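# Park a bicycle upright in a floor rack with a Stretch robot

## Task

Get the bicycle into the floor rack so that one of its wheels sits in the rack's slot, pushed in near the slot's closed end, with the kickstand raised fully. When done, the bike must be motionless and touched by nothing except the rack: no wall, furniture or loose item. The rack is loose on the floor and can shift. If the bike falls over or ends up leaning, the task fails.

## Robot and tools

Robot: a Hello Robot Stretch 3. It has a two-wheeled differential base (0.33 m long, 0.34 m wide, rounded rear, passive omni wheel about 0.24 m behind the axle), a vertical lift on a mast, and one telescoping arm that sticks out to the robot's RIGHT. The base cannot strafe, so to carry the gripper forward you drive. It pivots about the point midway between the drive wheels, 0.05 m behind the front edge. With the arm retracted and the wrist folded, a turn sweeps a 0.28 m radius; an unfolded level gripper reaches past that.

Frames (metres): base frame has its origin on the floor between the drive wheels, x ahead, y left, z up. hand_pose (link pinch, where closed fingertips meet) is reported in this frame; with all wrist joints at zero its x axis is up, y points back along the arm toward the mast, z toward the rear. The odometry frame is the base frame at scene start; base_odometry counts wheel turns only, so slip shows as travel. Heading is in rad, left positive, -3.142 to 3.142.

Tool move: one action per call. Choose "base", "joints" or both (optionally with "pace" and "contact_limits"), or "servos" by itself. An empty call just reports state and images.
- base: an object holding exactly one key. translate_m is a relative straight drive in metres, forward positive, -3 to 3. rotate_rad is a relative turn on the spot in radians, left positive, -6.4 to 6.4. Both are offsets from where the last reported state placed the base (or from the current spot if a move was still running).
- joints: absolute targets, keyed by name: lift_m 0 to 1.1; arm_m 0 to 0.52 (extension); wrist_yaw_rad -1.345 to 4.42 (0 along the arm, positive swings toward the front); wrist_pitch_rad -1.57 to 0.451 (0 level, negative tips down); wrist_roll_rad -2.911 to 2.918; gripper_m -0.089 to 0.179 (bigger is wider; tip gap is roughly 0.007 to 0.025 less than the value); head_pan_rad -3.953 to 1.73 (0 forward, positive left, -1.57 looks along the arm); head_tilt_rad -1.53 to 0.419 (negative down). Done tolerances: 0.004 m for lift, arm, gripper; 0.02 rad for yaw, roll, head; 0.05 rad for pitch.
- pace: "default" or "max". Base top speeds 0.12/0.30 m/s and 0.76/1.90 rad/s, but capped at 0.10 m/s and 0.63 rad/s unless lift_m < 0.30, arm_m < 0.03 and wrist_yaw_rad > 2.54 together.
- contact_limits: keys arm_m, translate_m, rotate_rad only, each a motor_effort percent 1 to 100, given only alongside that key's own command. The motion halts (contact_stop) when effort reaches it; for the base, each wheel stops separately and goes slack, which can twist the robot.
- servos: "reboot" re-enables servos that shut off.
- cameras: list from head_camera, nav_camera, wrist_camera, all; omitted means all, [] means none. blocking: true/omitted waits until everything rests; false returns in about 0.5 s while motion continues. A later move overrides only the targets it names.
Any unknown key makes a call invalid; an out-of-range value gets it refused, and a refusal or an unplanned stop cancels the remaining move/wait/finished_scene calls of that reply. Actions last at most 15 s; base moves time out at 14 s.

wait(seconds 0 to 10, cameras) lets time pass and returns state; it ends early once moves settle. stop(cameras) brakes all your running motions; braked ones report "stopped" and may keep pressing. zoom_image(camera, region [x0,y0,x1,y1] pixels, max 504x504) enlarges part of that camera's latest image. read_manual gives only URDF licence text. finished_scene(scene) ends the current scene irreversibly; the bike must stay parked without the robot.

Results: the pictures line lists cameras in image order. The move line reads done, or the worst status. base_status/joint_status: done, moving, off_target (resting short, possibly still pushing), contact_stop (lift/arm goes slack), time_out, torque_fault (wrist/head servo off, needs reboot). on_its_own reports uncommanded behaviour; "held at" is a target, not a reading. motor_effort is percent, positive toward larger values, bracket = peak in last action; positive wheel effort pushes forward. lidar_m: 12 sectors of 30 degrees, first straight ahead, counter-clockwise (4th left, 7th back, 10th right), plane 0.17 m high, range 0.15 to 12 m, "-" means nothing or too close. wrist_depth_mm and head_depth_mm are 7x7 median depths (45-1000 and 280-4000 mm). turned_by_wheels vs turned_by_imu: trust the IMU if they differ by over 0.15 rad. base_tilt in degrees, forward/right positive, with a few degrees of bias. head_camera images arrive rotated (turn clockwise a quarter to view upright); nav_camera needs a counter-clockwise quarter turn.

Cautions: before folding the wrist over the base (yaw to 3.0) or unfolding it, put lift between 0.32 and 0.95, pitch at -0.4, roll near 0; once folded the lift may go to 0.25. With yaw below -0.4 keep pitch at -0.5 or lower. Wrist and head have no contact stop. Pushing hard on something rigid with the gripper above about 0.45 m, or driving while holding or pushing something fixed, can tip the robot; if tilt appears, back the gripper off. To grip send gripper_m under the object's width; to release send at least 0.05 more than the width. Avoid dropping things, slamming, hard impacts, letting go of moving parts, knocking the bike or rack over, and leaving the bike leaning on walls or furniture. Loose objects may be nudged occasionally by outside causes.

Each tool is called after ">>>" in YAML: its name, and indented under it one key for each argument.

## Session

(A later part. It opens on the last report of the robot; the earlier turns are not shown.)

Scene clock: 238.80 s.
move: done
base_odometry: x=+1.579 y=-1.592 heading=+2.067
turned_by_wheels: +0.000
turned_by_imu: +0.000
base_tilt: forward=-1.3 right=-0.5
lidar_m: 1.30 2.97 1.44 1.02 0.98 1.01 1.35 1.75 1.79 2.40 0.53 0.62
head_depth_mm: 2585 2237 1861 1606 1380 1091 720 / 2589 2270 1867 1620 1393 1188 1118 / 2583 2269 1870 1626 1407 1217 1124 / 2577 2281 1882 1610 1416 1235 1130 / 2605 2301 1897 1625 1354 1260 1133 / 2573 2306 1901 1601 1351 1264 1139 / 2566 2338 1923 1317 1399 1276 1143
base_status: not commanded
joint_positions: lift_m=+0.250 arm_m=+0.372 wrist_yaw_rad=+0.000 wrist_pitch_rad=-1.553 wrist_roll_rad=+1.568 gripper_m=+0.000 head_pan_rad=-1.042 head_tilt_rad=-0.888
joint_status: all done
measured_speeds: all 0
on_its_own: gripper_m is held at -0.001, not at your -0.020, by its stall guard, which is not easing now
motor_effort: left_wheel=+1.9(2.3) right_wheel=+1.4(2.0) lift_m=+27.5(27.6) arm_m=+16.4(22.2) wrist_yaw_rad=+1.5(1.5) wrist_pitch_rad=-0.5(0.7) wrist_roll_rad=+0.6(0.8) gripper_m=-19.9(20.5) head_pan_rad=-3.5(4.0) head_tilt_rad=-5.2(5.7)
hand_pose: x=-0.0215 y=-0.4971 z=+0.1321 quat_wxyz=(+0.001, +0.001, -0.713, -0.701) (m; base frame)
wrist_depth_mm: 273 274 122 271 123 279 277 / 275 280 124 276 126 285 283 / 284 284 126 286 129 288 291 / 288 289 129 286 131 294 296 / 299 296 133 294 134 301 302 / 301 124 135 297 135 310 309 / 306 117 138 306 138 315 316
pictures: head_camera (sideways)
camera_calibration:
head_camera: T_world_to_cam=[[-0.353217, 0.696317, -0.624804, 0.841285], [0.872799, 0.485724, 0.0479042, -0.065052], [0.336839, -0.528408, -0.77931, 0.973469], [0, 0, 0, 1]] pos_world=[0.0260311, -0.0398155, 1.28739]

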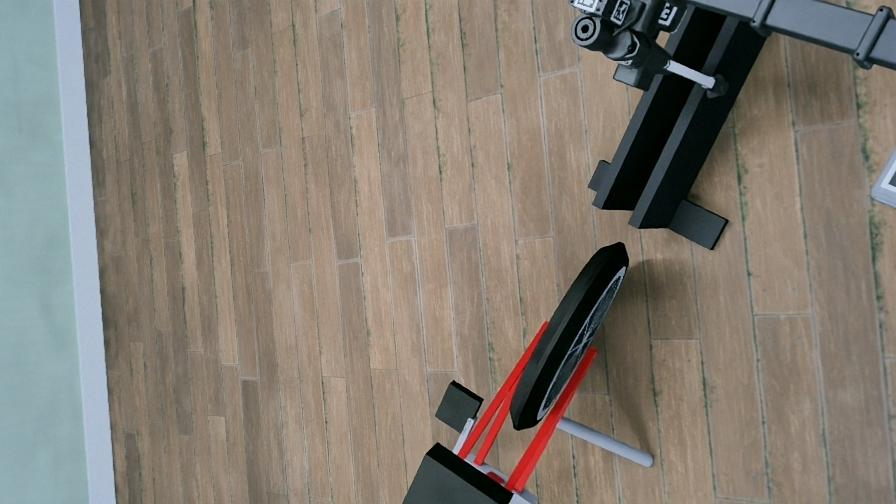

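>>> move:
  joints: {"gripper_m": 0.179}
  cameras: []

>>> move:
  joints: {"lift_m": 0.92, "head_pan_rad": -0.7, "head_tilt_rad": -0.7}

>>> zoom_image:
  camera: "head_camera"
  region: [396, 0, 896, 504]

Scene clock: 276.20 s.
move: done
base_odometry: x=+1.579 y=-1.592 heading=+2.067
turned_by_wheels: +0.000
turned_by_imu: +0.000
base_tilt: forward=-1.3 right=-0.4
lidar_m: 1.30 2.98 1.44 1.03 0.98 1.00 1.34 1.74 1.79 2.40 0.52 0.62
head_depth_mm: 2631 2231 1874 1597 1370 1092 719 / 2633 2241 1866 1614 1399 1189 1122 / 2581 2274 1886 1608 1412 1219 1126 / 2565 2286 1873 1622 1411 1242 1133 / 2579 2294 1911 1622 1351 1264 1136 / 2572 2317 1933 1599 1355 1265 1136 / 2533 2329 1938 1324 1404 1273 1135
base_status: not commanded
joint_positions: lift_m=+0.250 arm_m=+0.372 wrist_yaw_rad=+0.000 wrist_pitch_rad=-1.552 wrist_roll_rad=+1.568 gripper_m=+0.179 head_pan_rad=-1.042 head_tilt_rad=-0.888
joint_status: all done
measured_speeds: all 0
motor_effort: left_wheel=+2.0(2.4) right_wheel=+1.1(1.5) lift_m=+27.2(28.3) arm_m=+12.6(15.2) wrist_yaw_rad=+0.0(1.5) wrist_pitch_rad=-0.6(0.9) wrist_roll_rad=+0.7(0.7) gripper_m=+0.3(82.9) head_pan_rad=-3.1(4.1) head_tilt_rad=-4.9(5.7)
hand_pose: x=-0.0215 y=-0.4975 z=+0.1321 quat_wxyz=(+0.001, +0.001, -0.714, -0.701) (m; base frame)
wrist_depth_mm: 274 277 123 270 123 279 279 / 282 278 124 282 126 283 286 / 286 284 127 282 129 290 291 / 291 293 129 287 132 295 297 / 292 294 133 293 134 301 304 / 128 306 135 299 149 140 313 / 116 309 139 307 140 120 112
pictures: none
No camera images: "cameras" was empty.

Scene clock: 283.13 s.
move: done
base_odometry: x=+1.579 y=-1.592 heading=+2.067
turned_by_wheels: +0.000
turned_by_imu: +0.000
base_tilt: forward=-1.4 right=-0.4
lidar_m: 1.30 2.98 1.44 1.02 0.98 1.01 1.34 1.74 1.80 2.40 0.53 0.62
head_depth_mm: 2360 2628 2402 1895 1577 1353 1081 / 2420 2714 2409 1919 1593 1358 1123 / 2493 2770 2412 1924 1603 1185 1192 / 2545 2880 2447 1945 1364 1286 1190 / 2603 2907 2489 1941 1127 1346 1197 / 2664 2974 2478 1955 1547 1377 1200 / 2740 3068 2444 1464 1619 1374 1201
base_status: not commanded
joint_positions: lift_m=+0.920 arm_m=+0.372 wrist_yaw_rad=+0.000 wrist_pitch_rad=-1.552 wrist_roll_rad=+1.568 gripper_m=+0.179 head_pan_rad=-0.708 head_tilt_rad=-0.705
joint_status: all done
measured_speeds: all 0
motor_effort: left_wheel=+1.7(2.6) right_wheel=+0.9(1.4) lift_m=+33.3(38.9) arm_m=+9.3(13.6) wrist_yaw_rad=+1.9(1.9) wrist_pitch_rad=-0.6(1.0) wrist_roll_rad=+0.5(0.8) gripper_m=+1.4(1.5) head_pan_rad=+4.2(8.7) head_tilt_rad=+1.9(4.3)
hand_pose: x=-0.0215 y=-0.4975 z=+0.8020 quat_wxyz=(+0.001, +0.001, -0.714, -0.701) (m; base frame)
wrist_depth_mm: 941 934 915 961 939 945 930 / 937 945 938 942 - 837 968 / 994 964 964 941 973 809 828 / 998 982 - 970 999 823 829 / 992 - - - - - - / 133 - - - - 137 - / 119 - - - - 120 112
pictures: head_camera (sideways), nav_camera (sideways), wrist_camera
camera_calibration:
head_camera: T_world_to_cam=[[-0.465203, 0.459425, -0.756648, 1.01378], [0.658597, 0.75077, 0.0509363, -0.0677046], [0.591469, -0.47463, -0.651836, 0.806129], [0, 0, 0, 1]] pos_world=[0.039402, -0.0323111, 1.29599]
nav_camera: T_world_to_cam=[[0.497676, -0.420753, 0.758476, -0.946466], [-0.615806, -0.787222, -0.0326367, 0.0988003], [0.610821, -0.450831, -0.650883, 0.79946], [0, 0, 0, 1]] pos_world=[0.0435479, 0.0399715, 1.24145]
wrist_camera: T_world_to_cam=[[-0.0458274, 0.998744, -0.0202484, 0.509188], [0.990464, 0.0480652, 0.129118, -0.0110302], [0.129929, -0.0141382, -0.991422, 0.952861], [0, 0, 0, 1]] pos_world=[-0.089545, -0.494546, 0.956422]

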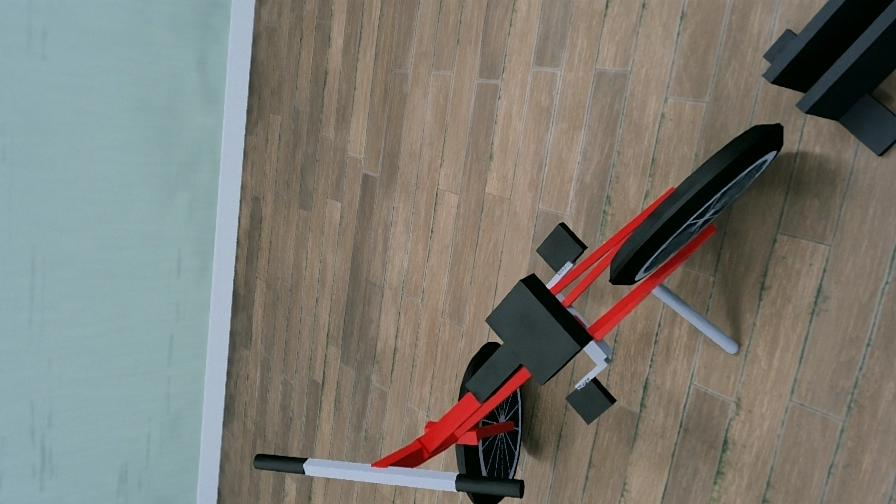

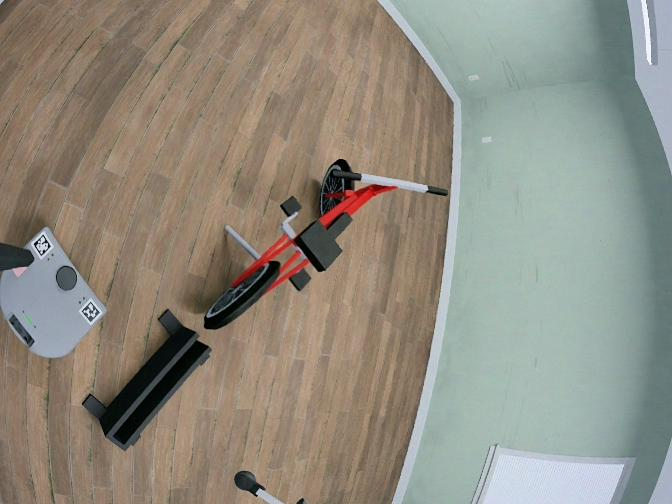

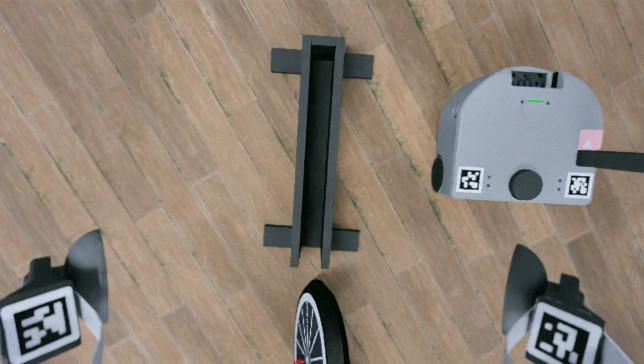

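Scaled by 1.000.

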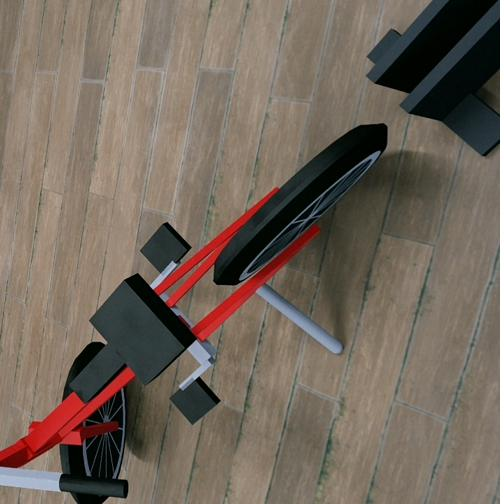

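>>> move:
  base: {"translate_m": 0.45}
  joints: {"head_pan_rad": -1.2, "head_tilt_rad": -0.8}

>>> zoom_image:
  camera: "wrist_camera"
  region: [150, 0, 514, 364]

Scene clock: 299.07 s.
move: done
base_odometry: x=+1.365 y=-1.196 heading=+2.067
turned_by_wheels: +0.000
turned_by_imu: +0.001
base_tilt: forward=-1.3 right=-0.4
lidar_m: 2.74 2.61 1.74 1.27 1.22 1.25 1.67 2.12 0.45 0.42 0.44 0.53
head_depth_mm: 2516 2636 512 1704 1424 1289 1112 / 2458 2622 2108 1767 1492 1295 1135 / 2395 2614 2134 1775 1503 1048 1153 / 2327 2532 2146 1769 1501 811 1137 / 2278 2560 2171 1792 1510 1125 1165 / 2253 2515 2173 1799 1512 1251 1171 / 2196 2497 2195 1801 1334 1277 1173
base_status: done
joint_positions: lift_m=+0.920 arm_m=+0.372 wrist_yaw_rad=+0.000 wrist_pitch_rad=-1.552 wrist_roll_rad=+1.568 gripper_m=+0.179 head_pan_rad=-1.192 head_tilt_rad=-0.790
joint_status: all done
measured_speeds: all 0
motor_effort: left_wheel=+3.4(8.2) right_wheel=-0.2(4.5) lift_m=+32.7(34.5) arm_m=+3.9(7.7) wrist_yaw_rad=-0.1(1.6) wrist_pitch_rad=-0.7(1.0) wrist_roll_rad=+0.4(1.0) gripper_m=-0.3(1.8) head_pan_rad=-3.7(5.0) head_tilt_rad=-4.5(6.5)
hand_pose: x=-0.0215 y=-0.4975 z=+0.8021 quat_wxyz=(+0.001, +0.001, -0.714, -0.701) (m; base frame)
wrist_depth_mm: 954 943 930 942 913 923 945 / 944 956 959 968 966 839 969 / 956 988 970 898 959 812 817 / 956 - - 758 991 839 861 / - 975 - 845 - - - / 131 997 - 811 - 136 - / 118 - - 599 474 120 112
pictures: head_camera (sideways), nav_camera (sideways), wrist_camera
camera_calibration:
head_camera: T_world_to_cam=[[-0.221022, 0.680392, -0.698725, 0.936801], [0.933764, 0.354415, 0.0497453, -0.067827], [0.281485, -0.641449, -0.713659, 0.888432], [0, 0, 0, 1]] pos_world=[0.0203082, -0.0434683, 1.29198]
nav_camera: T_world_to_cam=[[0.267812, -0.661402, 0.700588, -0.869619], [-0.912334, -0.407837, -0.0362697, 0.105335], [0.309715, -0.629457, -0.712644, 0.881627], [0, 0, 0, 1]] pos_world=[0.0559428, 0.0227375, 1.24135]
wrist_camera: T_world_to_cam=[[-0.0458271, 0.998744, -0.0202484, 0.509188], [0.990464, 0.0480649, 0.129118, -0.0110309], [0.129929, -0.0141382, -0.991422, 0.952865], [0, 0, 0, 1]] pos_world=[-0.089545, -0.494547, 0.956427]

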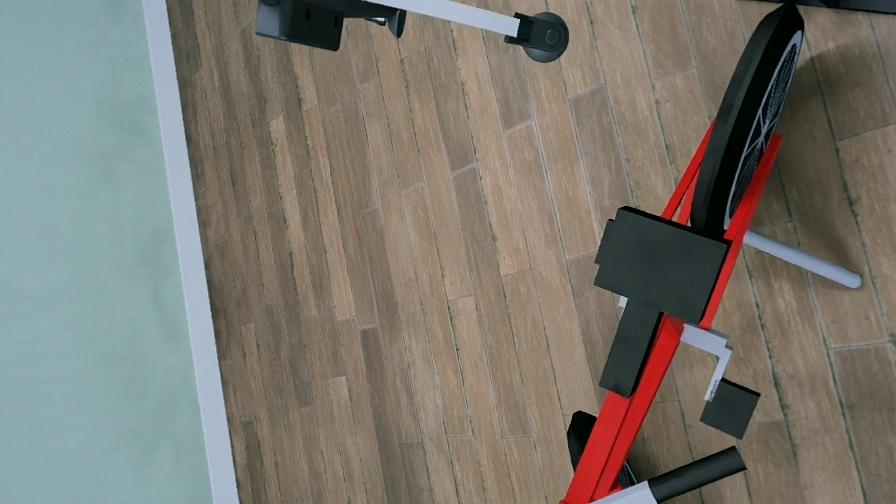

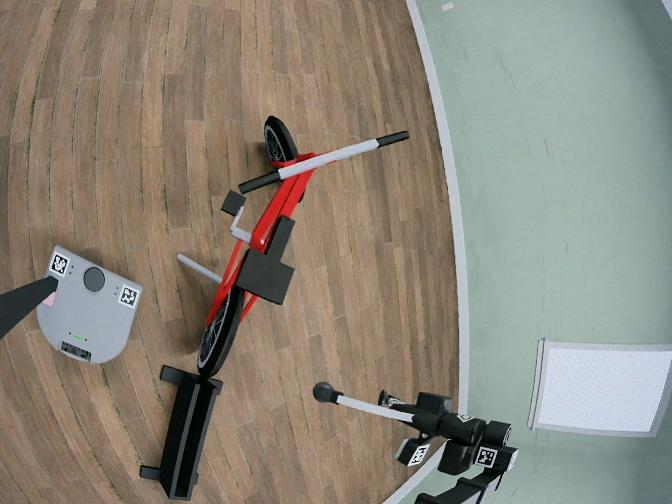

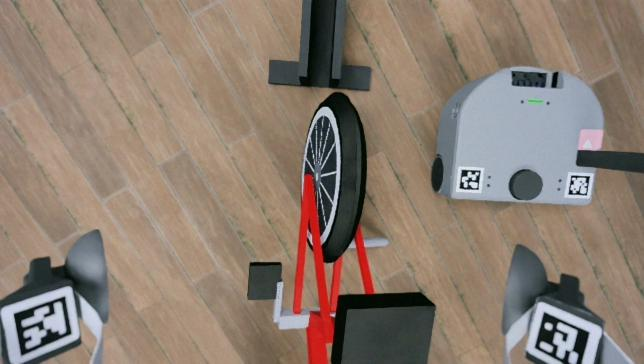

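Scaled by 1.385.

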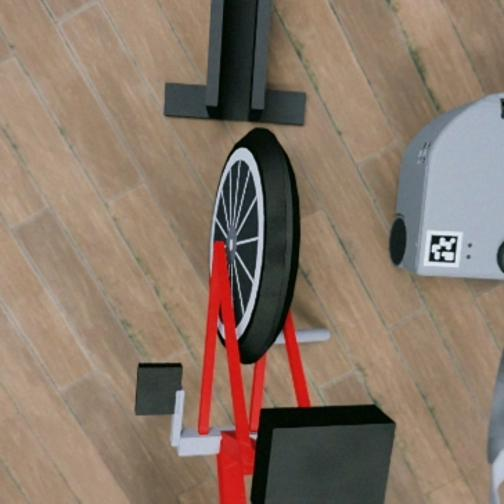

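>>> move:
  base: {"translate_m": -0.45}
  joints: {"lift_m": 0.7}
  cameras: []

>>> move:
  joints: {"lift_m": 0.236}

Scene clock: 330.77 s.
move: done
base_odometry: x=+1.579 y=-1.591 heading=+2.068
turned_by_wheels: +0.000
turned_by_imu: +0.000
base_tilt: forward=-1.4 right=-0.4
lidar_m: 1.30 2.98 1.44 1.03 0.98 1.00 1.34 1.75 1.80 2.39 0.52 0.62
head_depth_mm: 2772 2670 2124 623 1420 1296 1108 / 2694 2692 2115 1748 1479 1189 1128 / 2615 2731 2163 1757 1498 1205 1153 / 2558 2740 2165 1762 1501 1234 1158 / 2527 2686 2180 1770 1511 1260 1167 / 2473 2669 2201 1800 1518 1250 1172 / 2405 2598 2196 1815 1301 1265 1168
base_status: done
joint_positions: lift_m=+0.700 arm_m=+0.372 wrist_yaw_rad=+0.000 wrist_pitch_rad=-1.552 wrist_roll_rad=+1.568 gripper_m=+0.179 head_pan_rad=-1.192 head_tilt_rad=-0.790
joint_status: all done
measured_speeds: all 0
motor_effort: left_wheel=+0.8(4.6) right_wheel=-4.0(8.4) lift_m=+19.0(28.5) arm_m=-1.4(2.8) wrist_yaw_rad=+0.2(1.5) wrist_pitch_rad=-0.7(1.0) wrist_roll_rad=+0.4(0.8) gripper_m=+0.7(1.2) head_pan_rad=-3.3(4.5) head_tilt_rad=-4.0(5.3)
hand_pose: x=-0.0215 y=-0.4975 z=+0.5821 quat_wxyz=(+0.001, +0.001, -0.714, -0.701) (m; base frame)
wrist_depth_mm: 712 721 702 689 717 732 719 / 704 725 713 688 706 700 574 / 737 758 733 740 740 599 589 / 741 786 771 760 762 592 596 / 780 766 765 752 773 791 792 / 132 791 793 775 807 136 803 / 119 821 803 780 795 120 112
pictures: none
No camera images: "cameras" was empty.

Scene clock: 335.83 s.
move: done
base_odometry: x=+1.579 y=-1.591 heading=+2.068
turned_by_wheels: +0.000
turned_by_imu: +0.000
base_tilt: forward=-1.3 right=-0.4
lidar_m: 1.30 2.98 1.44 1.03 0.98 1.01 1.35 1.75 1.80 2.39 0.52 0.62
head_depth_mm: 2725 2689 2105 1742 1481 888 781 / 2656 2718 2118 1745 1503 1083 1114 / 2606 2706 2137 1757 1504 1209 1155 / 2565 2724 2156 1784 1511 1238 1156 / 2521 2679 2156 1783 1503 1265 1167 / 2449 2652 2187 1809 1518 1251 1167 / 2389 2616 2191 1784 1295 1274 1169
base_status: not commanded
joint_positions: lift_m=+0.236 arm_m=+0.372 wrist_yaw_rad=+0.000 wrist_pitch_rad=-1.552 wrist_roll_rad=+1.568 gripper_m=+0.179 head_pan_rad=-1.192 head_tilt_rad=-0.790
joint_status: all done
measured_speeds: all 0
motor_effort: left_wheel=+0.9(1.7) right_wheel=-3.9(4.1) lift_m=+18.5(24.3) arm_m=-4.2(4.5) wrist_yaw_rad=-0.2(1.8) wrist_pitch_rad=-0.8(1.1) wrist_roll_rad=+0.6(0.8) gripper_m=+0.7(1.3) head_pan_rad=-3.7(4.2) head_tilt_rad=-4.7(5.4)
hand_pose: x=-0.0215 y=-0.4975 z=+0.1181 quat_wxyz=(+0.001, +0.001, -0.714, -0.701) (m; base frame)
wrist_depth_mm: 260 260 111 257 129 264 264 / 263 264 112 265 112 270 271 / 268 271 145 268 115 275 277 / 276 275 116 274 117 282 284 / 279 283 132 278 129 282 288 / 129 288 120 289 121 140 294 / 116 294 146 291 125 120 112
pictures: head_camera (sideways), nav_camera (sideways), wrist_camera
camera_calibration:
head_camera: T_world_to_cam=[[-0.221007, 0.680437, -0.698686, 0.936749], [0.93378, 0.354372, 0.0497444, -0.0678259], [0.281443, -0.641425, -0.713697, 0.888482], [0, 0, 0, 1]] pos_world=[0.0203061, -0.0434684, 1.29197]
nav_camera: T_world_to_cam=[[0.267798, -0.66145, 0.700549, -0.869568], [-0.912352, -0.407796, -0.036272, 0.105338], [0.309673, -0.629434, -0.712682, 0.881677], [0, 0, 0, 1]] pos_world=[0.0559425, 0.0227385, 1.24135]
wrist_camera: T_world_to_cam=[[-0.0458272, 0.998744, -0.0202483, 0.495338], [0.990464, 0.048065, 0.129118, 0.0772858], [0.129929, -0.0141381, -0.991422, 0.274735], [0, 0, 0, 1]] pos_world=[-0.089545, -0.494546, 0.272429]

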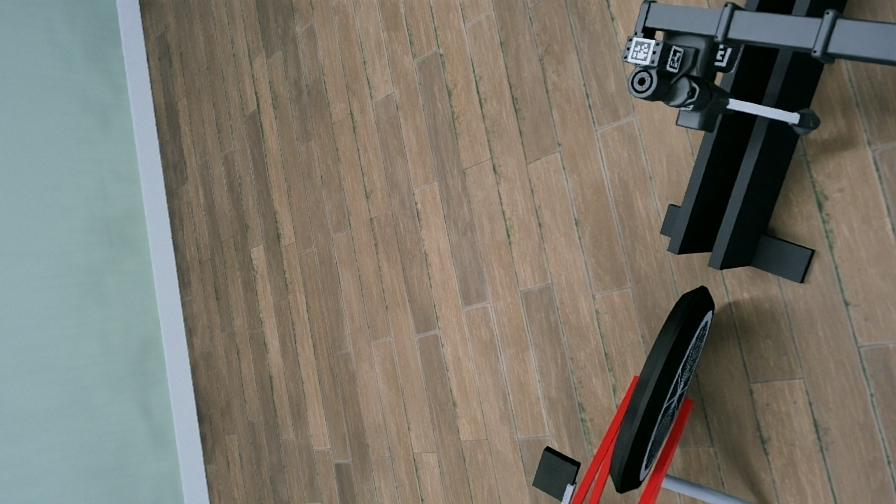

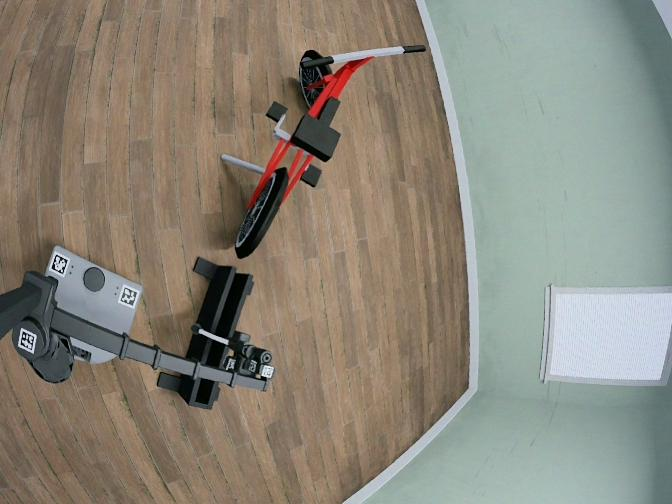

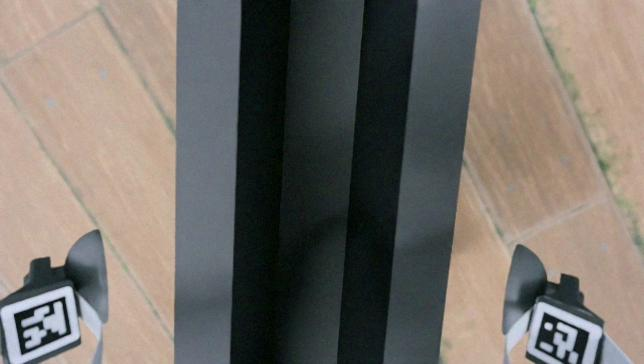

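Grip, lift slight, shift.

>>> move:
  joints: {"gripper_m": -0.02}
  cameras: []

>>> move:
  joints: {"lift_m": 0.245}
  cameras: []

>>> move:
  joints: {"arm_m": 0.397}
  base: {"rotate_rad": -0.02}
  cameras: []

>>> move:
  base: {"translate_m": 0.05}

>>> zoom_image:
  camera: "head_camera"
  region: [550, 100, 850, 400]

Scene clock: 340.93 s.
move: done
base_odometry: x=+1.579 y=-1.591 heading=+2.067
turned_by_wheels: +0.000
turned_by_imu: +0.000
base_tilt: forward=-1.3 right=-0.5
lidar_m: 1.30 2.98 1.44 1.02 0.98 1.01 1.35 1.75 1.79 2.39 0.52 0.62
head_depth_mm: 2722 2679 2119 1732 1482 887 778 / 2701 2694 2138 1747 1494 1079 1111 / 2603 2728 2134 1767 1503 1213 1158 / 2539 2733 2142 1772 1504 1241 1154 / 2497 2697 2167 1780 1509 1269 1163 / 2461 2674 2174 1794 1527 1256 1170 / 2406 2620 2209 1799 1307 1277 1171
base_status: not commanded
joint_positions: lift_m=+0.236 arm_m=+0.372 wrist_yaw_rad=+0.000 wrist_pitch_rad=-1.556 wrist_roll_rad=+1.568 gripper_m=-0.018 head_pan_rad=-1.192 head_tilt_rad=-0.790
joint_status: all done
measured_speeds: all 0
motor_effort: left_wheel=+0.5(1.3) right_wheel=-2.6(4.0) lift_m=+16.2(19.4) arm_m=-7.5(7.5) wrist_yaw_rad=-0.7(2.0) wrist_pitch_rad=+0.1(0.9) wrist_roll_rad=+0.7(0.8) gripper_m=-43.4(100.0) head_pan_rad=-3.5(4.4) head_tilt_rad=-4.5(5.4)
hand_pose: x=-0.0215 y=-0.4964 z=+0.1182 quat_wxyz=(+0.001, +0.001, -0.712, -0.702) (m; base frame)
wrist_depth_mm: 261 264 110 261 112 265 264 / 268 266 113 265 114 272 271 / 272 272 149 269 117 276 281 / 276 276 117 277 119 284 289 / 283 283 134 282 130 288 290 / 291 121 139 289 123 294 299 / 293 120 149 295 126 118 304
pictures: none
No camera images: "cameras" was empty.

Scene clock: 341.63 s.
move: done
base_odometry: x=+1.579 y=-1.591 heading=+2.067
turned_by_wheels: +0.000
turned_by_imu: +0.000
base_tilt: forward=-1.3 right=-0.4
lidar_m: 1.30 2.98 1.44 1.02 0.98 1.00 1.35 1.75 1.79 2.40 0.53 0.62
head_depth_mm: 2756 2653 2101 1740 1485 873 772 / 2705 2678 2125 1763 1500 1084 1135 / 2606 2714 2122 1767 1504 1194 1154 / 2529 2719 2147 1773 1502 1246 1162 / 2506 2665 2155 1785 1516 1252 1162 / 2467 2663 2174 1790 1525 1261 1173 / 2415 2644 2168 1791 1290 1277 1176
base_status: not commanded
joint_positions: lift_m=+0.245 arm_m=+0.372 wrist_yaw_rad=+0.000 wrist_pitch_rad=-1.556 wrist_roll_rad=+1.569 gripper_m=-0.015 head_pan_rad=-1.192 head_tilt_rad=-0.791
joint_status: all done
measured_speeds: all 0
motor_effort: left_wheel=+0.8(1.2) right_wheel=-2.2(2.6) lift_m=+29.6(31.2) arm_m=-7.5(7.8) wrist_yaw_rad=+0.3(1.2) wrist_pitch_rad=+0.3(0.3) wrist_roll_rad=+0.3(0.5) gripper_m=-23.9(44.4) head_pan_rad=-3.2(3.7) head_tilt_rad=-4.1(4.7)
hand_pose: x=-0.0215 y=-0.4964 z=+0.1271 quat_wxyz=(+0.001, +0.000, -0.712, -0.702) (m; base frame)
wrist_depth_mm: 269 269 118 267 119 273 277 / 270 275 120 273 121 279 279 / 279 281 123 278 124 285 286 / 285 285 125 284 127 292 292 / 291 291 128 289 130 296 299 / 295 122 142 295 131 303 304 / 301 118 149 299 133 119 313
pictures: none
No camera images: "cameras" was empty.

Scene clock: 342.77 s.
move: done
base_odometry: x=+1.579 y=-1.591 heading=+2.048
turned_by_wheels: -0.020
turned_by_imu: -0.019
base_tilt: forward=-1.4 right=-0.5
lidar_m: 1.28 2.98 1.47 1.03 0.98 1.00 1.32 1.74 1.79 2.35 0.53 0.62
head_depth_mm: 2788 2654 2096 1733 1478 904 757 / 2718 2667 2114 1750 1495 1094 1134 / 2621 2719 2136 1751 1495 1193 1152 / 2555 2707 2166 1774 1505 1258 1156 / 2503 2686 2149 1772 1513 1262 1158 / 2425 2636 2186 1775 1521 1245 1166 / 2403 2587 2198 1792 1299 1273 1172
base_status: done
joint_positions: lift_m=+0.245 arm_m=+0.397 wrist_yaw_rad=+0.000 wrist_pitch_rad=-1.556 wrist_roll_rad=+1.568 gripper_m=-0.009 head_pan_rad=-1.192 head_tilt_rad=-0.791
joint_status: all done
measured_speeds: all 0
on_its_own: gripper_m is held at -0.010, not at your -0.020, by its stall guard, which is still easing
motor_effort: left_wheel=+4.1(10.7) right_wheel=-4.9(14.3) lift_m=+15.3(30.6) arm_m=+18.6(26.4) wrist_yaw_rad=-0.9(1.3) wrist_pitch_rad=+0.0(0.3) wrist_roll_rad=+0.8(0.8) gripper_m=-24.6(25.2) head_pan_rad=-4.2(4.2) head_tilt_rad=-4.4(4.4)
hand_pose: x=-0.0215 y=-0.5213 z=+0.1272 quat_wxyz=(+0.002, +0.001, -0.712, -0.702) (m; base frame)
wrist_depth_mm: 267 268 118 268 120 273 276 / 269 276 120 271 122 281 279 / 278 280 122 278 124 287 284 / 286 284 126 284 127 294 294 / 287 289 129 291 130 297 300 / 296 124 131 293 131 301 307 / 300 117 134 302 133 120 315
pictures: none
No camera images: "cameras" was empty.

Scene clock: 344.33 s.
move: done
base_odometry: x=+1.556 y=-1.547 heading=+2.047
turned_by_wheels: +0.000
turned_by_imu: +0.000
base_tilt: forward=-1.4 right=-0.5
lidar_m: 1.24 2.95 1.51 1.06 1.01 1.03 1.36 1.79 1.82 2.41 0.50 0.58
head_depth_mm: 2781 2722 2117 1739 1489 902 757 / 2670 2692 2111 1747 1498 1096 1136 / 2610 2713 2124 1768 1500 1199 1157 / 2535 2710 2139 1766 1501 1239 1158 / 2509 2700 2154 1786 1502 1241 1159 / 2428 2638 2171 1796 1521 1251 1165 / 2377 2603 2179 1805 1438 1269 1170
base_status: done
joint_positions: lift_m=+0.245 arm_m=+0.397 wrist_yaw_rad=+0.001 wrist_pitch_rad=-1.556 wrist_roll_rad=+1.568 gripper_m=-0.003 head_pan_rad=-1.192 head_tilt_rad=-0.791
joint_status: not commanded
measured_speeds: all 0
on_its_own: gripper_m is held at -0.004, not at your -0.020, by its stall guard, which is still easing
motor_effort: left_wheel=-3.0(5.0) right_wheel=+10.7(15.4) lift_m=+10.8(15.4) arm_m=-8.4(18.8) wrist_yaw_rad=-1.8(2.1) wrist_pitch_rad=+0.1(0.3) wrist_roll_rad=+0.6(0.9) gripper_m=-21.5(23.8) head_pan_rad=-3.6(4.2) head_tilt_rad=-4.3(4.9)
hand_pose: x=-0.0216 y=-0.5214 z=+0.1271 quat_wxyz=(+0.002, +0.001, -0.712, -0.702) (m; base frame)
wrist_depth_mm: 267 270 118 268 120 273 277 / 274 276 121 273 122 280 280 / 284 282 123 275 124 285 287 / 285 284 125 283 127 290 291 / 288 293 128 288 129 298 299 / 296 122 135 295 131 304 307 / 303 118 142 298 133 305 314
pictures: head_camera (sideways), nav_camera (sideways), wrist_camera
camera_calibration:
head_camera: T_world_to_cam=[[-0.221236, 0.681142, -0.697926, 0.93576], [0.933824, 0.35426, 0.0497272, -0.0678037], [0.281119, -0.640738, -0.714442, 0.889452], [0, 0, 0, 1]] pos_world=[0.0202993, -0.0434595, 1.29192]
nav_camera: T_world_to_cam=[[0.268029, -0.66216, 0.699789, -0.86858], [-0.912394, -0.407699, -0.036316, 0.105396], [0.30935, -0.62875, -0.713426, 0.882646], [0, 0, 0, 1]] pos_world=[0.0559203, 0.0227949, 1.24135]
wrist_camera: T_world_to_cam=[[-0.0474892, 0.998746, -0.0158708, 0.51884], [0.990384, 0.0491466, 0.129321, 0.0778239], [0.129939, -0.0095768, -0.991476, 0.285791], [0, 0, 0, 1]] pos_world=[-0.0895716, -0.519277, 0.281525]

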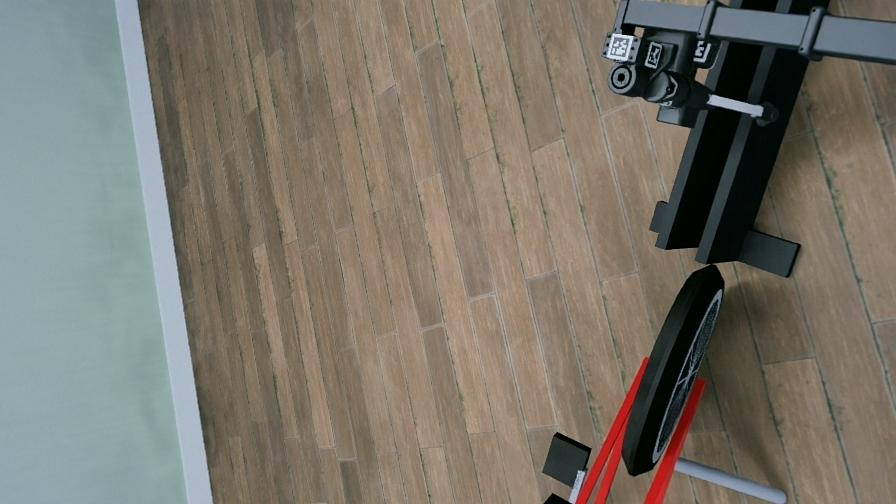

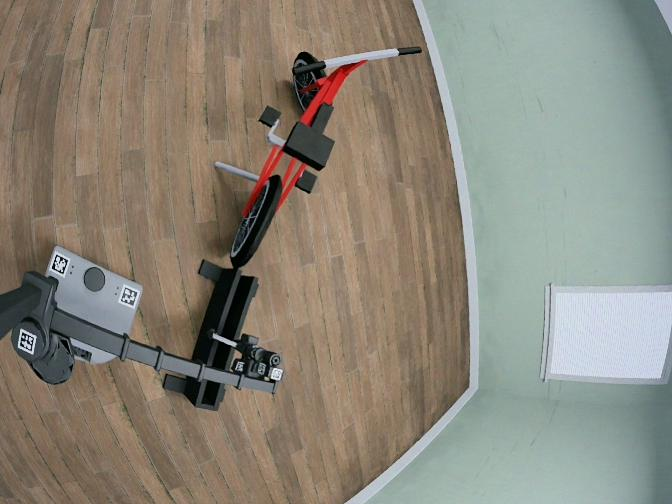

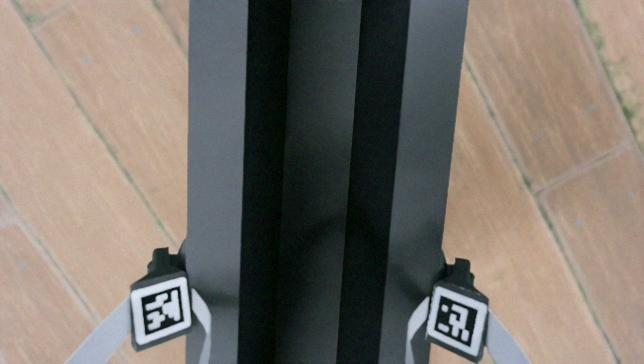

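Scaled by 1.680 from the camera's 896x504 image, which has a finer 1280x720 frame.

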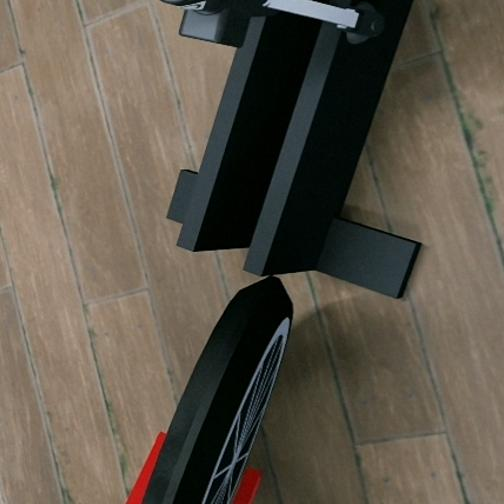

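>>> move:
  joints: {"gripper_m": 0.179}
  cameras: []

>>> move:
  joints: {"lift_m": 0.92}
  cameras: []

>>> move:
  base: {"translate_m": 0.4}
  joints: {"head_pan_rad": -0.75, "head_tilt_rad": -0.8}

>>> zoom_image:
  camera: "wrist_camera"
  region: [150, 0, 514, 364]

Scene clock: 350.83 s.
move: done
base_odometry: x=+1.556 y=-1.547 heading=+2.048
turned_by_wheels: +0.000
turned_by_imu: +0.001
base_tilt: forward=-1.3 right=-0.4
lidar_m: 1.24 2.95 1.51 1.06 1.01 1.03 1.35 1.78 1.83 2.41 0.50 0.58
head_depth_mm: 2762 2690 2100 1748 1489 903 755 / 2696 2674 2121 1754 1484 1105 1130 / 2612 2692 2139 1775 1502 1193 1152 / 2560 2730 2150 1774 1508 1242 1159 / 2487 2640 2142 1781 1510 1250 1161 / 2428 2641 2155 1777 1521 1251 1158 / 2393 2600 2192 1806 1440 1271 1163
base_status: not commanded
joint_positions: lift_m=+0.245 arm_m=+0.397 wrist_yaw_rad=+0.001 wrist_pitch_rad=-1.555 wrist_roll_rad=+1.568 gripper_m=+0.179 head_pan_rad=-1.192 head_tilt_rad=-0.791
joint_status: all done
measured_speeds: all 0
motor_effort: left_wheel=-2.3(3.3) right_wheel=+2.6(11.0) lift_m=+33.5(34.2) arm_m=-10.0(15.4) wrist_yaw_rad=-0.2(1.9) wrist_pitch_rad=-0.1(0.3) wrist_roll_rad=+0.6(1.1) gripper_m=+0.2(84.4) head_pan_rad=-3.6(4.3) head_tilt_rad=-4.2(4.8)
hand_pose: x=-0.0216 y=-0.5216 z=+0.1271 quat_wxyz=(+0.002, +0.001, -0.712, -0.702) (m; base frame)
wrist_depth_mm: 268 269 117 267 119 273 274 / 273 274 119 271 122 280 281 / 278 283 122 276 123 286 286 / 279 285 125 282 126 292 292 / 289 289 127 290 132 296 299 / 129 297 131 294 131 140 305 / 116 303 133 298 144 120 112
pictures: none
No camera images: "cameras" was empty.

Scene clock: 357.80 s.
move: done
base_odometry: x=+1.556 y=-1.547 heading=+2.048
turned_by_wheels: +0.000
turned_by_imu: +0.000
base_tilt: forward=-1.3 right=-0.4
lidar_m: 1.24 2.95 1.51 1.06 1.01 1.03 1.36 1.79 1.83 2.41 0.50 0.58
head_depth_mm: 2751 2676 1948 1707 1456 1299 1106 / 2649 2697 2127 1743 1481 1198 1135 / 2596 2686 2157 1763 1488 1189 1153 / 2542 2724 2163 1777 1500 1248 1161 / 2477 2626 2134 1768 1517 1239 1159 / 2437 2667 2166 1785 1512 1250 1164 / 2343 2594 2179 1809 1427 1273 1171
base_status: not commanded
joint_positions: lift_m=+0.920 arm_m=+0.397 wrist_yaw_rad=+0.001 wrist_pitch_rad=-1.554 wrist_roll_rad=+1.568 gripper_m=+0.179 head_pan_rad=-1.192 head_tilt_rad=-0.791
joint_status: all done
measured_speeds: all 0
motor_effort: left_wheel=-2.2(2.4) right_wheel=+2.2(2.6) lift_m=+32.8(40.8) arm_m=+9.1(10.4) wrist_yaw_rad=-0.8(2.2) wrist_pitch_rad=-0.1(0.5) wrist_roll_rad=+0.9(1.0) gripper_m=-0.1(1.4) head_pan_rad=-3.2(4.2) head_tilt_rad=-4.4(5.2)
hand_pose: x=-0.0216 y=-0.5218 z=+0.8021 quat_wxyz=(+0.002, +0.001, -0.713, -0.701) (m; base frame)
wrist_depth_mm: 913 899 929 950 933 927 953 / 953 955 955 938 943 859 984 / 960 951 947 989 992 816 814 / 987 965 - 981 990 824 825 / - - 996 988 982 - - / 132 - - - - 136 - / 118 - - - - 119 112
pictures: none
No camera images: "cameras" was empty.

Scene clock: 362.90 s.
move: done
base_odometry: x=+1.373 y=-1.192 heading=+2.048
turned_by_wheels: +0.000
turned_by_imu: +0.001
base_tilt: forward=-1.3 right=-0.4
lidar_m: 2.75 2.62 1.81 1.29 1.22 1.25 1.65 2.12 0.45 0.41 0.42 0.52
head_depth_mm: 2173 2452 2103 1730 1487 1267 1040 / 2254 2469 2133 1753 1492 790 1124 / 2279 2514 2122 1762 1504 1134 1140 / 2318 2570 2136 1755 1255 1267 1155 / 2360 2592 2150 1702 1255 1289 1165 / 2417 2640 2158 1798 1454 1313 1167 / 2432 2686 2183 1787 1522 1315 1170
base_status: done
joint_positions: lift_m=+0.920 arm_m=+0.397 wrist_yaw_rad=+0.001 wrist_pitch_rad=-1.554 wrist_roll_rad=+1.568 gripper_m=+0.179 head_pan_rad=-0.758 head_tilt_rad=-0.791
joint_status: all done
measured_speeds: all 0
motor_effort: left_wheel=+2.5(6.9) right_wheel=+0.5(4.8) lift_m=+34.0(34.5) arm_m=+15.1(16.9) wrist_yaw_rad=-1.2(2.2) wrist_pitch_rad=-0.2(0.6) wrist_roll_rad=+0.8(0.9) gripper_m=+0.1(1.4) head_pan_rad=+4.3(6.4) head_tilt_rad=-3.9(5.0)
hand_pose: x=-0.0216 y=-0.5218 z=+0.8021 quat_wxyz=(+0.002, +0.001, -0.713, -0.701) (m; base frame)
wrist_depth_mm: 922 923 947 920 924 949 969 / 937 975 927 934 - 911 953 / 979 947 949 954 973 802 829 / 976 983 991 987 - 847 833 / 988 977 - - - - - / 132 - - - - 137 - / 118 - - 824 469 120 112
pictures: head_camera (sideways), nav_camera (sideways), wrist_camera
camera_calibration:
head_camera: T_world_to_cam=[[-0.487008, 0.525093, -0.697926, 0.937382], [0.698473, 0.713907, 0.0497272, -0.066368], [0.524365, -0.463265, -0.714442, 0.887968], [0, 0, 0, 1]] pos_world=[0.0372488, -0.0334679, 1.29192]
nav_camera: T_world_to_cam=[[0.52149, -0.488204, 0.699789, -0.870126], [-0.656569, -0.753391, -0.036316, 0.103835], [0.544945, -0.440522, -0.713426, 0.881209], [0, 0, 0, 1]] pos_world=[0.0417272, 0.0416217, 1.24135]
wrist_camera: T_world_to_cam=[[-0.0474727, 0.998716, -0.0176888, 0.531395], [0.990385, 0.0493656, 0.129233, -0.00925968], [0.129941, -0.0113836, -0.991456, 0.954039], [0, 0, 0, 1]] pos_world=[-0.0895711, -0.519395, 0.956484]

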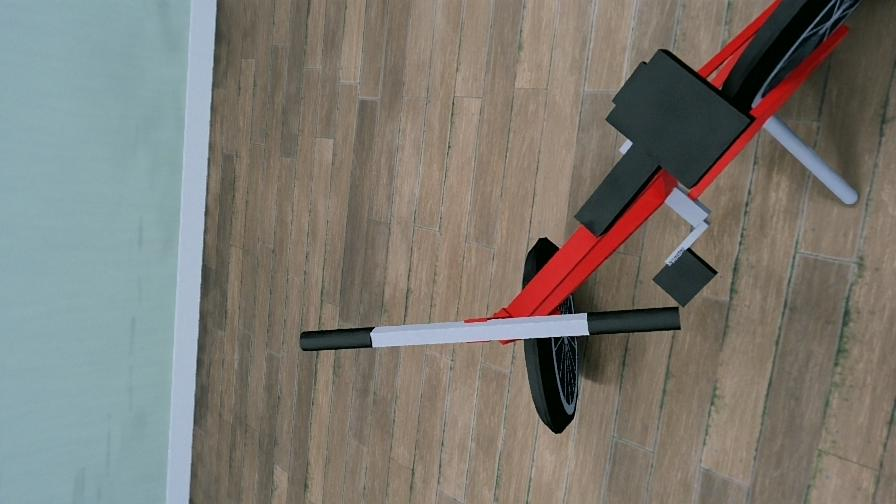

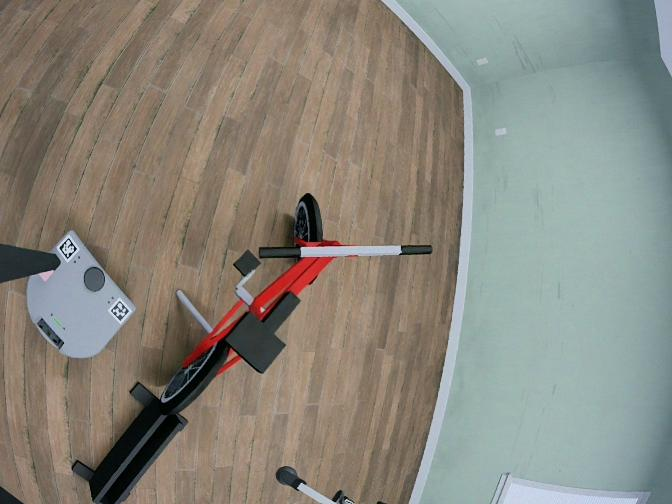

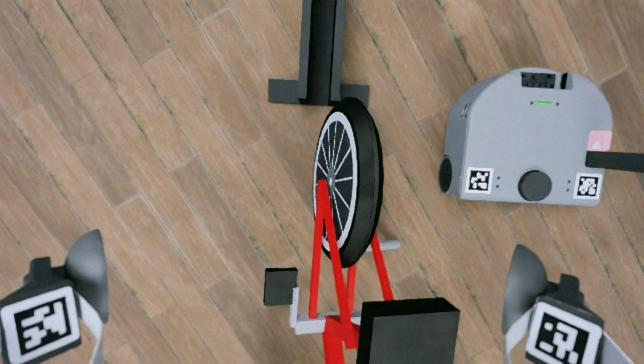

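Scaled by 1.385.

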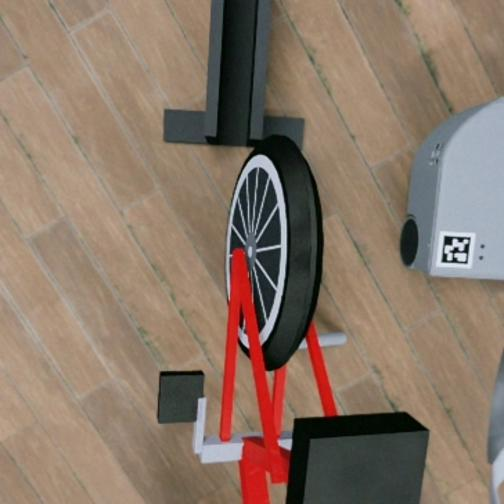

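>>> move:
  base: {"translate_m": 0.47}
  joints: {"arm_m": 0.16, "wrist_roll_rad": -0.92, "head_pan_rad": -1.3, "head_tilt_rad": -0.95}

>>> zoom_image:
  camera: "head_camera"
  region: [500, 100, 896, 500]

Scene clock: 386.23 s.
move: done
base_odometry: x=+1.157 y=-0.774 heading=+2.048
turned_by_wheels: +0.000
turned_by_imu: +0.002
base_tilt: forward=-1.3 right=-0.5
lidar_m: 2.35 2.23 2.19 1.56 1.48 1.51 1.99 0.58 0.38 0.33 0.46 0.46
head_depth_mm: 2455 296 289 336 1122 1192 1111 / 2403 2087 389 374 1370 1179 1115 / 2338 2096 410 1524 461 1198 980 / 2270 2125 1800 1512 1021 1239 1122 / 2222 2107 1788 1574 1368 1240 1121 / 2132 2132 1806 1574 1392 1227 1130 / 2069 2161 1815 1578 1397 1249 1132
base_status: done
joint_positions: lift_m=+0.920 arm_m=+0.160 wrist_yaw_rad=+0.001 wrist_pitch_rad=-1.554 wrist_roll_rad=-0.916 gripper_m=+0.179 head_pan_rad=-1.292 head_tilt_rad=-0.938
joint_status: all done
measured_speeds: all 0
motor_effort: left_wheel=+2.7(7.8) right_wheel=+0.4(4.9) lift_m=+32.7(34.1) arm_m=-12.9(20.6) wrist_yaw_rad=-0.5(2.1) wrist_pitch_rad=-0.4(0.6) wrist_roll_rad=-1.4(2.8) gripper_m=+0.6(1.5) head_pan_rad=-3.2(5.8) head_tilt_rad=-5.3(7.0)
hand_pose: x=-0.0215 y=-0.2853 z=+0.8021 quat_wxyz=(+0.675, +0.664, -0.229, -0.226) (m; base frame)
wrist_depth_mm: 953 925 908 259 922 948 937 / 947 978 962 436 966 968 974 / 971 979 979 459 970 990 983 / 991 971 - 993 827 - 991 / - - 833 836 760 994 - / 132 - 860 - - 137 - / 118 - - - - 120 112
pictures: head_camera (sideways), nav_camera (sideways), wrist_camera
camera_calibration:
head_camera: T_world_to_cam=[[-0.17817, 0.7909, -0.585433, 0.788922], [0.966497, 0.252373, 0.0468047, -0.0641889], [0.184765, -0.55748, -0.809368, 1.01348], [0, 0, 0, 1]] pos_world=[0.0153451, -0.0427649, 1.28514]
nav_camera: T_world_to_cam=[[0.226701, -0.776953, 0.587325, -0.721788], [-0.950142, -0.308978, -0.0419921, 0.113008], [0.214096, -0.548522, -0.808261, 1.00655], [0, 0, 0, 1]] pos_world=[0.0555061, 0.0262349, 1.24222]
wrist_camera: T_world_to_cam=[[-0.573526, -0.819103, 0.011752, -0.258371], [-0.812197, 0.570443, 0.122194, 0.094545], [-0.106793, 0.0605364, -0.992437, 0.972936], [0, 0, 0, 1]] pos_world=[0.03251, -0.324463, 0.957061]

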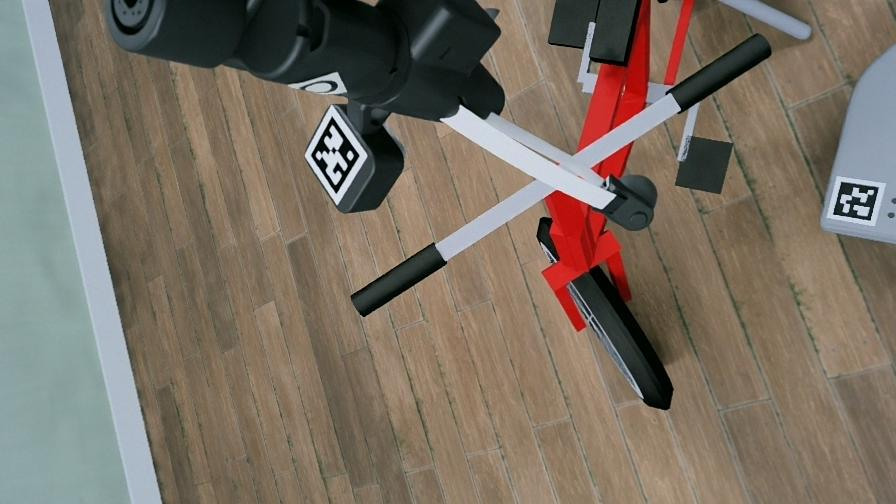

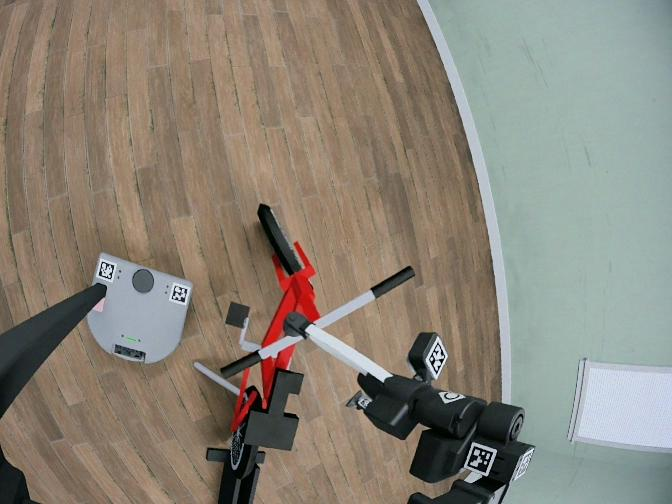

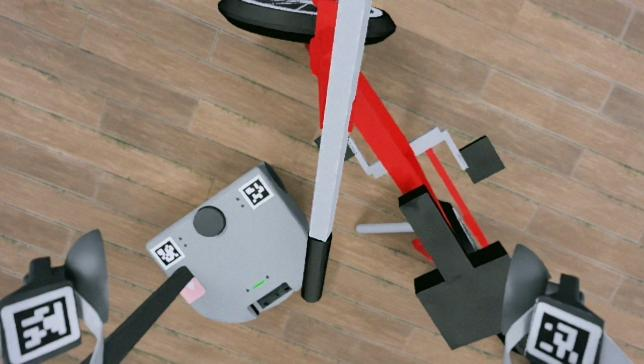

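Scaled by 1.260 from the camera's 896x504 image, which has a finer 1280x720 frame.

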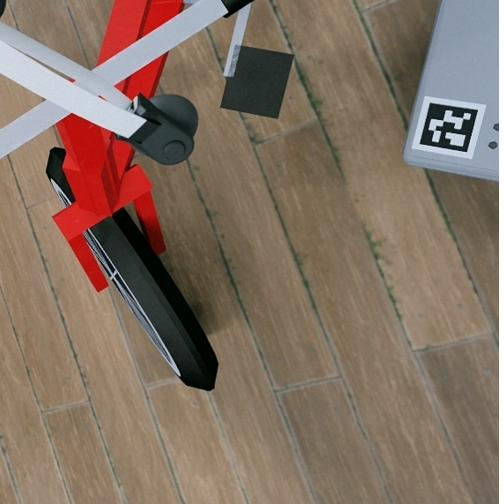

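>>> move:
  base: {"translate_m": 0.026}
  joints: {"arm_m": 0.192, "wrist_roll_rad": -0.86}
  cameras: []

>>> move:
  joints: {"lift_m": 0.83}

Scene clock: 397.93 s.
move: done
base_odometry: x=+1.145 y=-0.751 heading=+2.048
turned_by_wheels: +0.000
turned_by_imu: +0.000
base_tilt: forward=-1.4 right=-0.5
lidar_m: 2.32 2.20 2.21 1.57 1.50 1.52 2.02 0.58 0.38 0.33 0.44 0.45
head_depth_mm: 2417 303 320 540 1125 1171 1099 / 2350 2099 402 427 1369 1197 1121 / 2333 2124 1668 1547 684 1224 979 / 2292 2123 1805 1515 1065 1237 1120 / 2206 2097 1801 1565 1377 1227 1123 / 2126 2133 1794 1580 1382 1226 1124 / 2073 2135 1826 1579 1401 1247 1136
base_status: done
joint_positions: lift_m=+0.920 arm_m=+0.192 wrist_yaw_rad=+0.001 wrist_pitch_rad=-1.554 wrist_roll_rad=-0.865 gripper_m=+0.179 head_pan_rad=-1.292 head_tilt_rad=-0.938
joint_status: all done
measured_speeds: all 0
motor_effort: left_wheel=+2.3(8.5) right_wheel=+1.1(4.9) lift_m=+33.2(33.8) arm_m=+15.2(23.1) wrist_yaw_rad=-0.8(2.1) wrist_pitch_rad=-0.2(0.5) wrist_roll_rad=+1.5(2.3) gripper_m=+0.3(1.6) head_pan_rad=-3.3(3.8) head_tilt_rad=-5.7(5.9)
hand_pose: x=-0.0215 y=-0.3173 z=+0.8021 quat_wxyz=(+0.669, +0.658, -0.246, -0.242) (m; base frame)
wrist_depth_mm: 933 933 919 237 971 947 912 / 914 970 987 944 980 950 938 / 967 929 959 452 947 - 993 / 1000 961 987 988 750 - 968 / 966 - 823 - 465 980 - / 132 1000 851 - - 137 - / 118 - - - - 120 112
pictures: none
No camera images: "cameras" was empty.

Scene clock: 399.60 s.
move: done
base_odometry: x=+1.145 y=-0.751 heading=+2.048
turned_by_wheels: +0.000
turned_by_imu: +0.000
base_tilt: forward=-1.4 right=-0.5
lidar_m: 2.33 2.21 2.21 1.57 1.49 1.53 2.02 0.58 0.38 0.33 0.44 0.44
head_depth_mm: 2436 2071 361 415 1111 1172 1103 / 2407 2093 1731 440 1071 1196 1119 / 2354 2124 1781 1472 750 1220 985 / 2267 2109 1790 1506 1067 1237 1124 / 2213 2129 1789 1568 1393 1223 1131 / 2106 2138 1807 1579 1385 1225 1128 / 2051 2126 1814 1586 1396 1245 1133
base_status: not commanded
joint_positions: lift_m=+0.830 arm_m=+0.192 wrist_yaw_rad=+0.001 wrist_pitch_rad=-1.554 wrist_roll_rad=-0.865 gripper_m=+0.179 head_pan_rad=-1.292 head_tilt_rad=-0.938
joint_status: all done
measured_speeds: all 0
motor_effort: left_wheel=+2.2(3.0) right_wheel=+1.2(1.4) lift_m=+19.1(31.1) arm_m=+14.4(15.9) wrist_yaw_rad=-0.7(2.3) wrist_pitch_rad=-0.4(0.5) wrist_roll_rad=+1.3(1.8) gripper_m=+0.8(1.2) head_pan_rad=-3.2(4.0) head_tilt_rad=-5.5(6.2)
hand_pose: x=-0.0215 y=-0.3173 z=+0.7121 quat_wxyz=(+0.669, +0.658, -0.246, -0.242) (m; base frame)
wrist_depth_mm: 855 813 616 157 854 824 868 / 826 848 853 172 862 881 864 / 865 893 893 188 899 895 882 / 901 861 888 210 639 873 906 / 916 884 729 764 444 926 885 / 133 769 740 960 931 137 943 / 118 757 768 957 948 119 112
pictures: head_camera (sideways), nav_camera (sideways), wrist_camera
camera_calibration:
head_camera: T_world_to_cam=[[-0.178159, 0.790911, -0.585422, 0.788908], [0.966502, 0.252356, 0.0468043, -0.0641886], [0.184753, -0.557473, -0.809376, 1.01349], [0, 0, 0, 1]] pos_world=[0.0153444, -0.0427649, 1.28514]
nav_camera: T_world_to_cam=[[0.22669, -0.776964, 0.587314, -0.721774], [-0.950147, -0.308961, -0.0419926, 0.113009], [0.214084, -0.548516, -0.808269, 1.00656], [0, 0, 0, 1]] pos_world=[0.0555063, 0.0262348, 1.24222]
wrist_camera: T_world_to_cam=[[-0.61446, -0.788867, 0.0112949, -0.274494], [-0.782227, 0.611028, 0.121514, 0.137796], [-0.10276, 0.0658305, -0.992525, 0.887385], [0, 0, 0, 1]] pos_world=[0.0303101, -0.359154, 0.867108]

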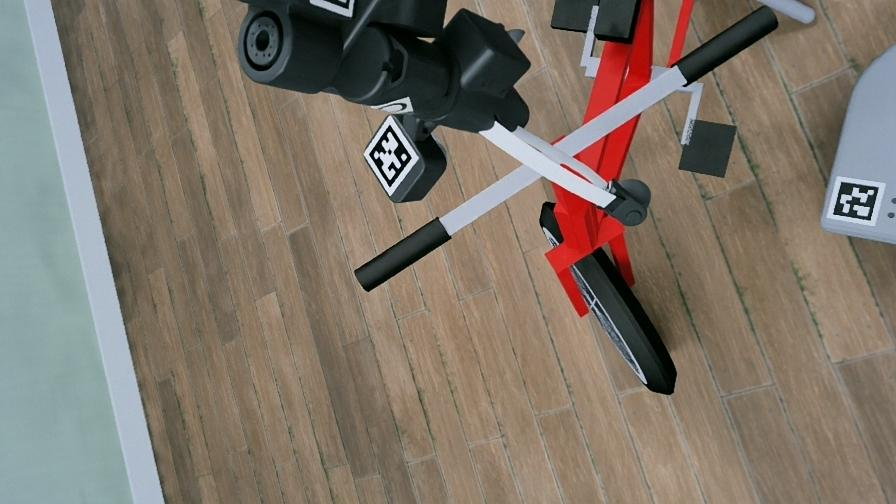

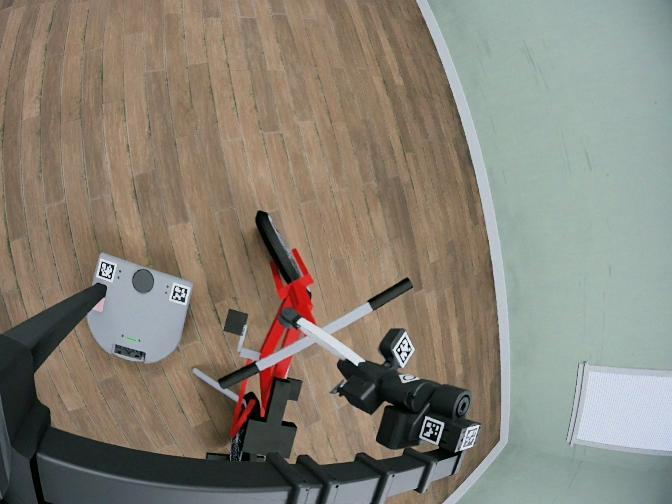

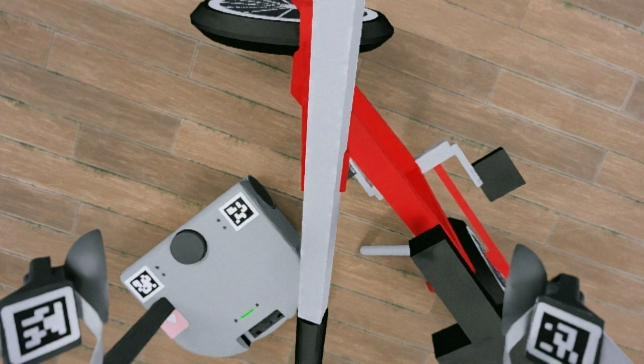

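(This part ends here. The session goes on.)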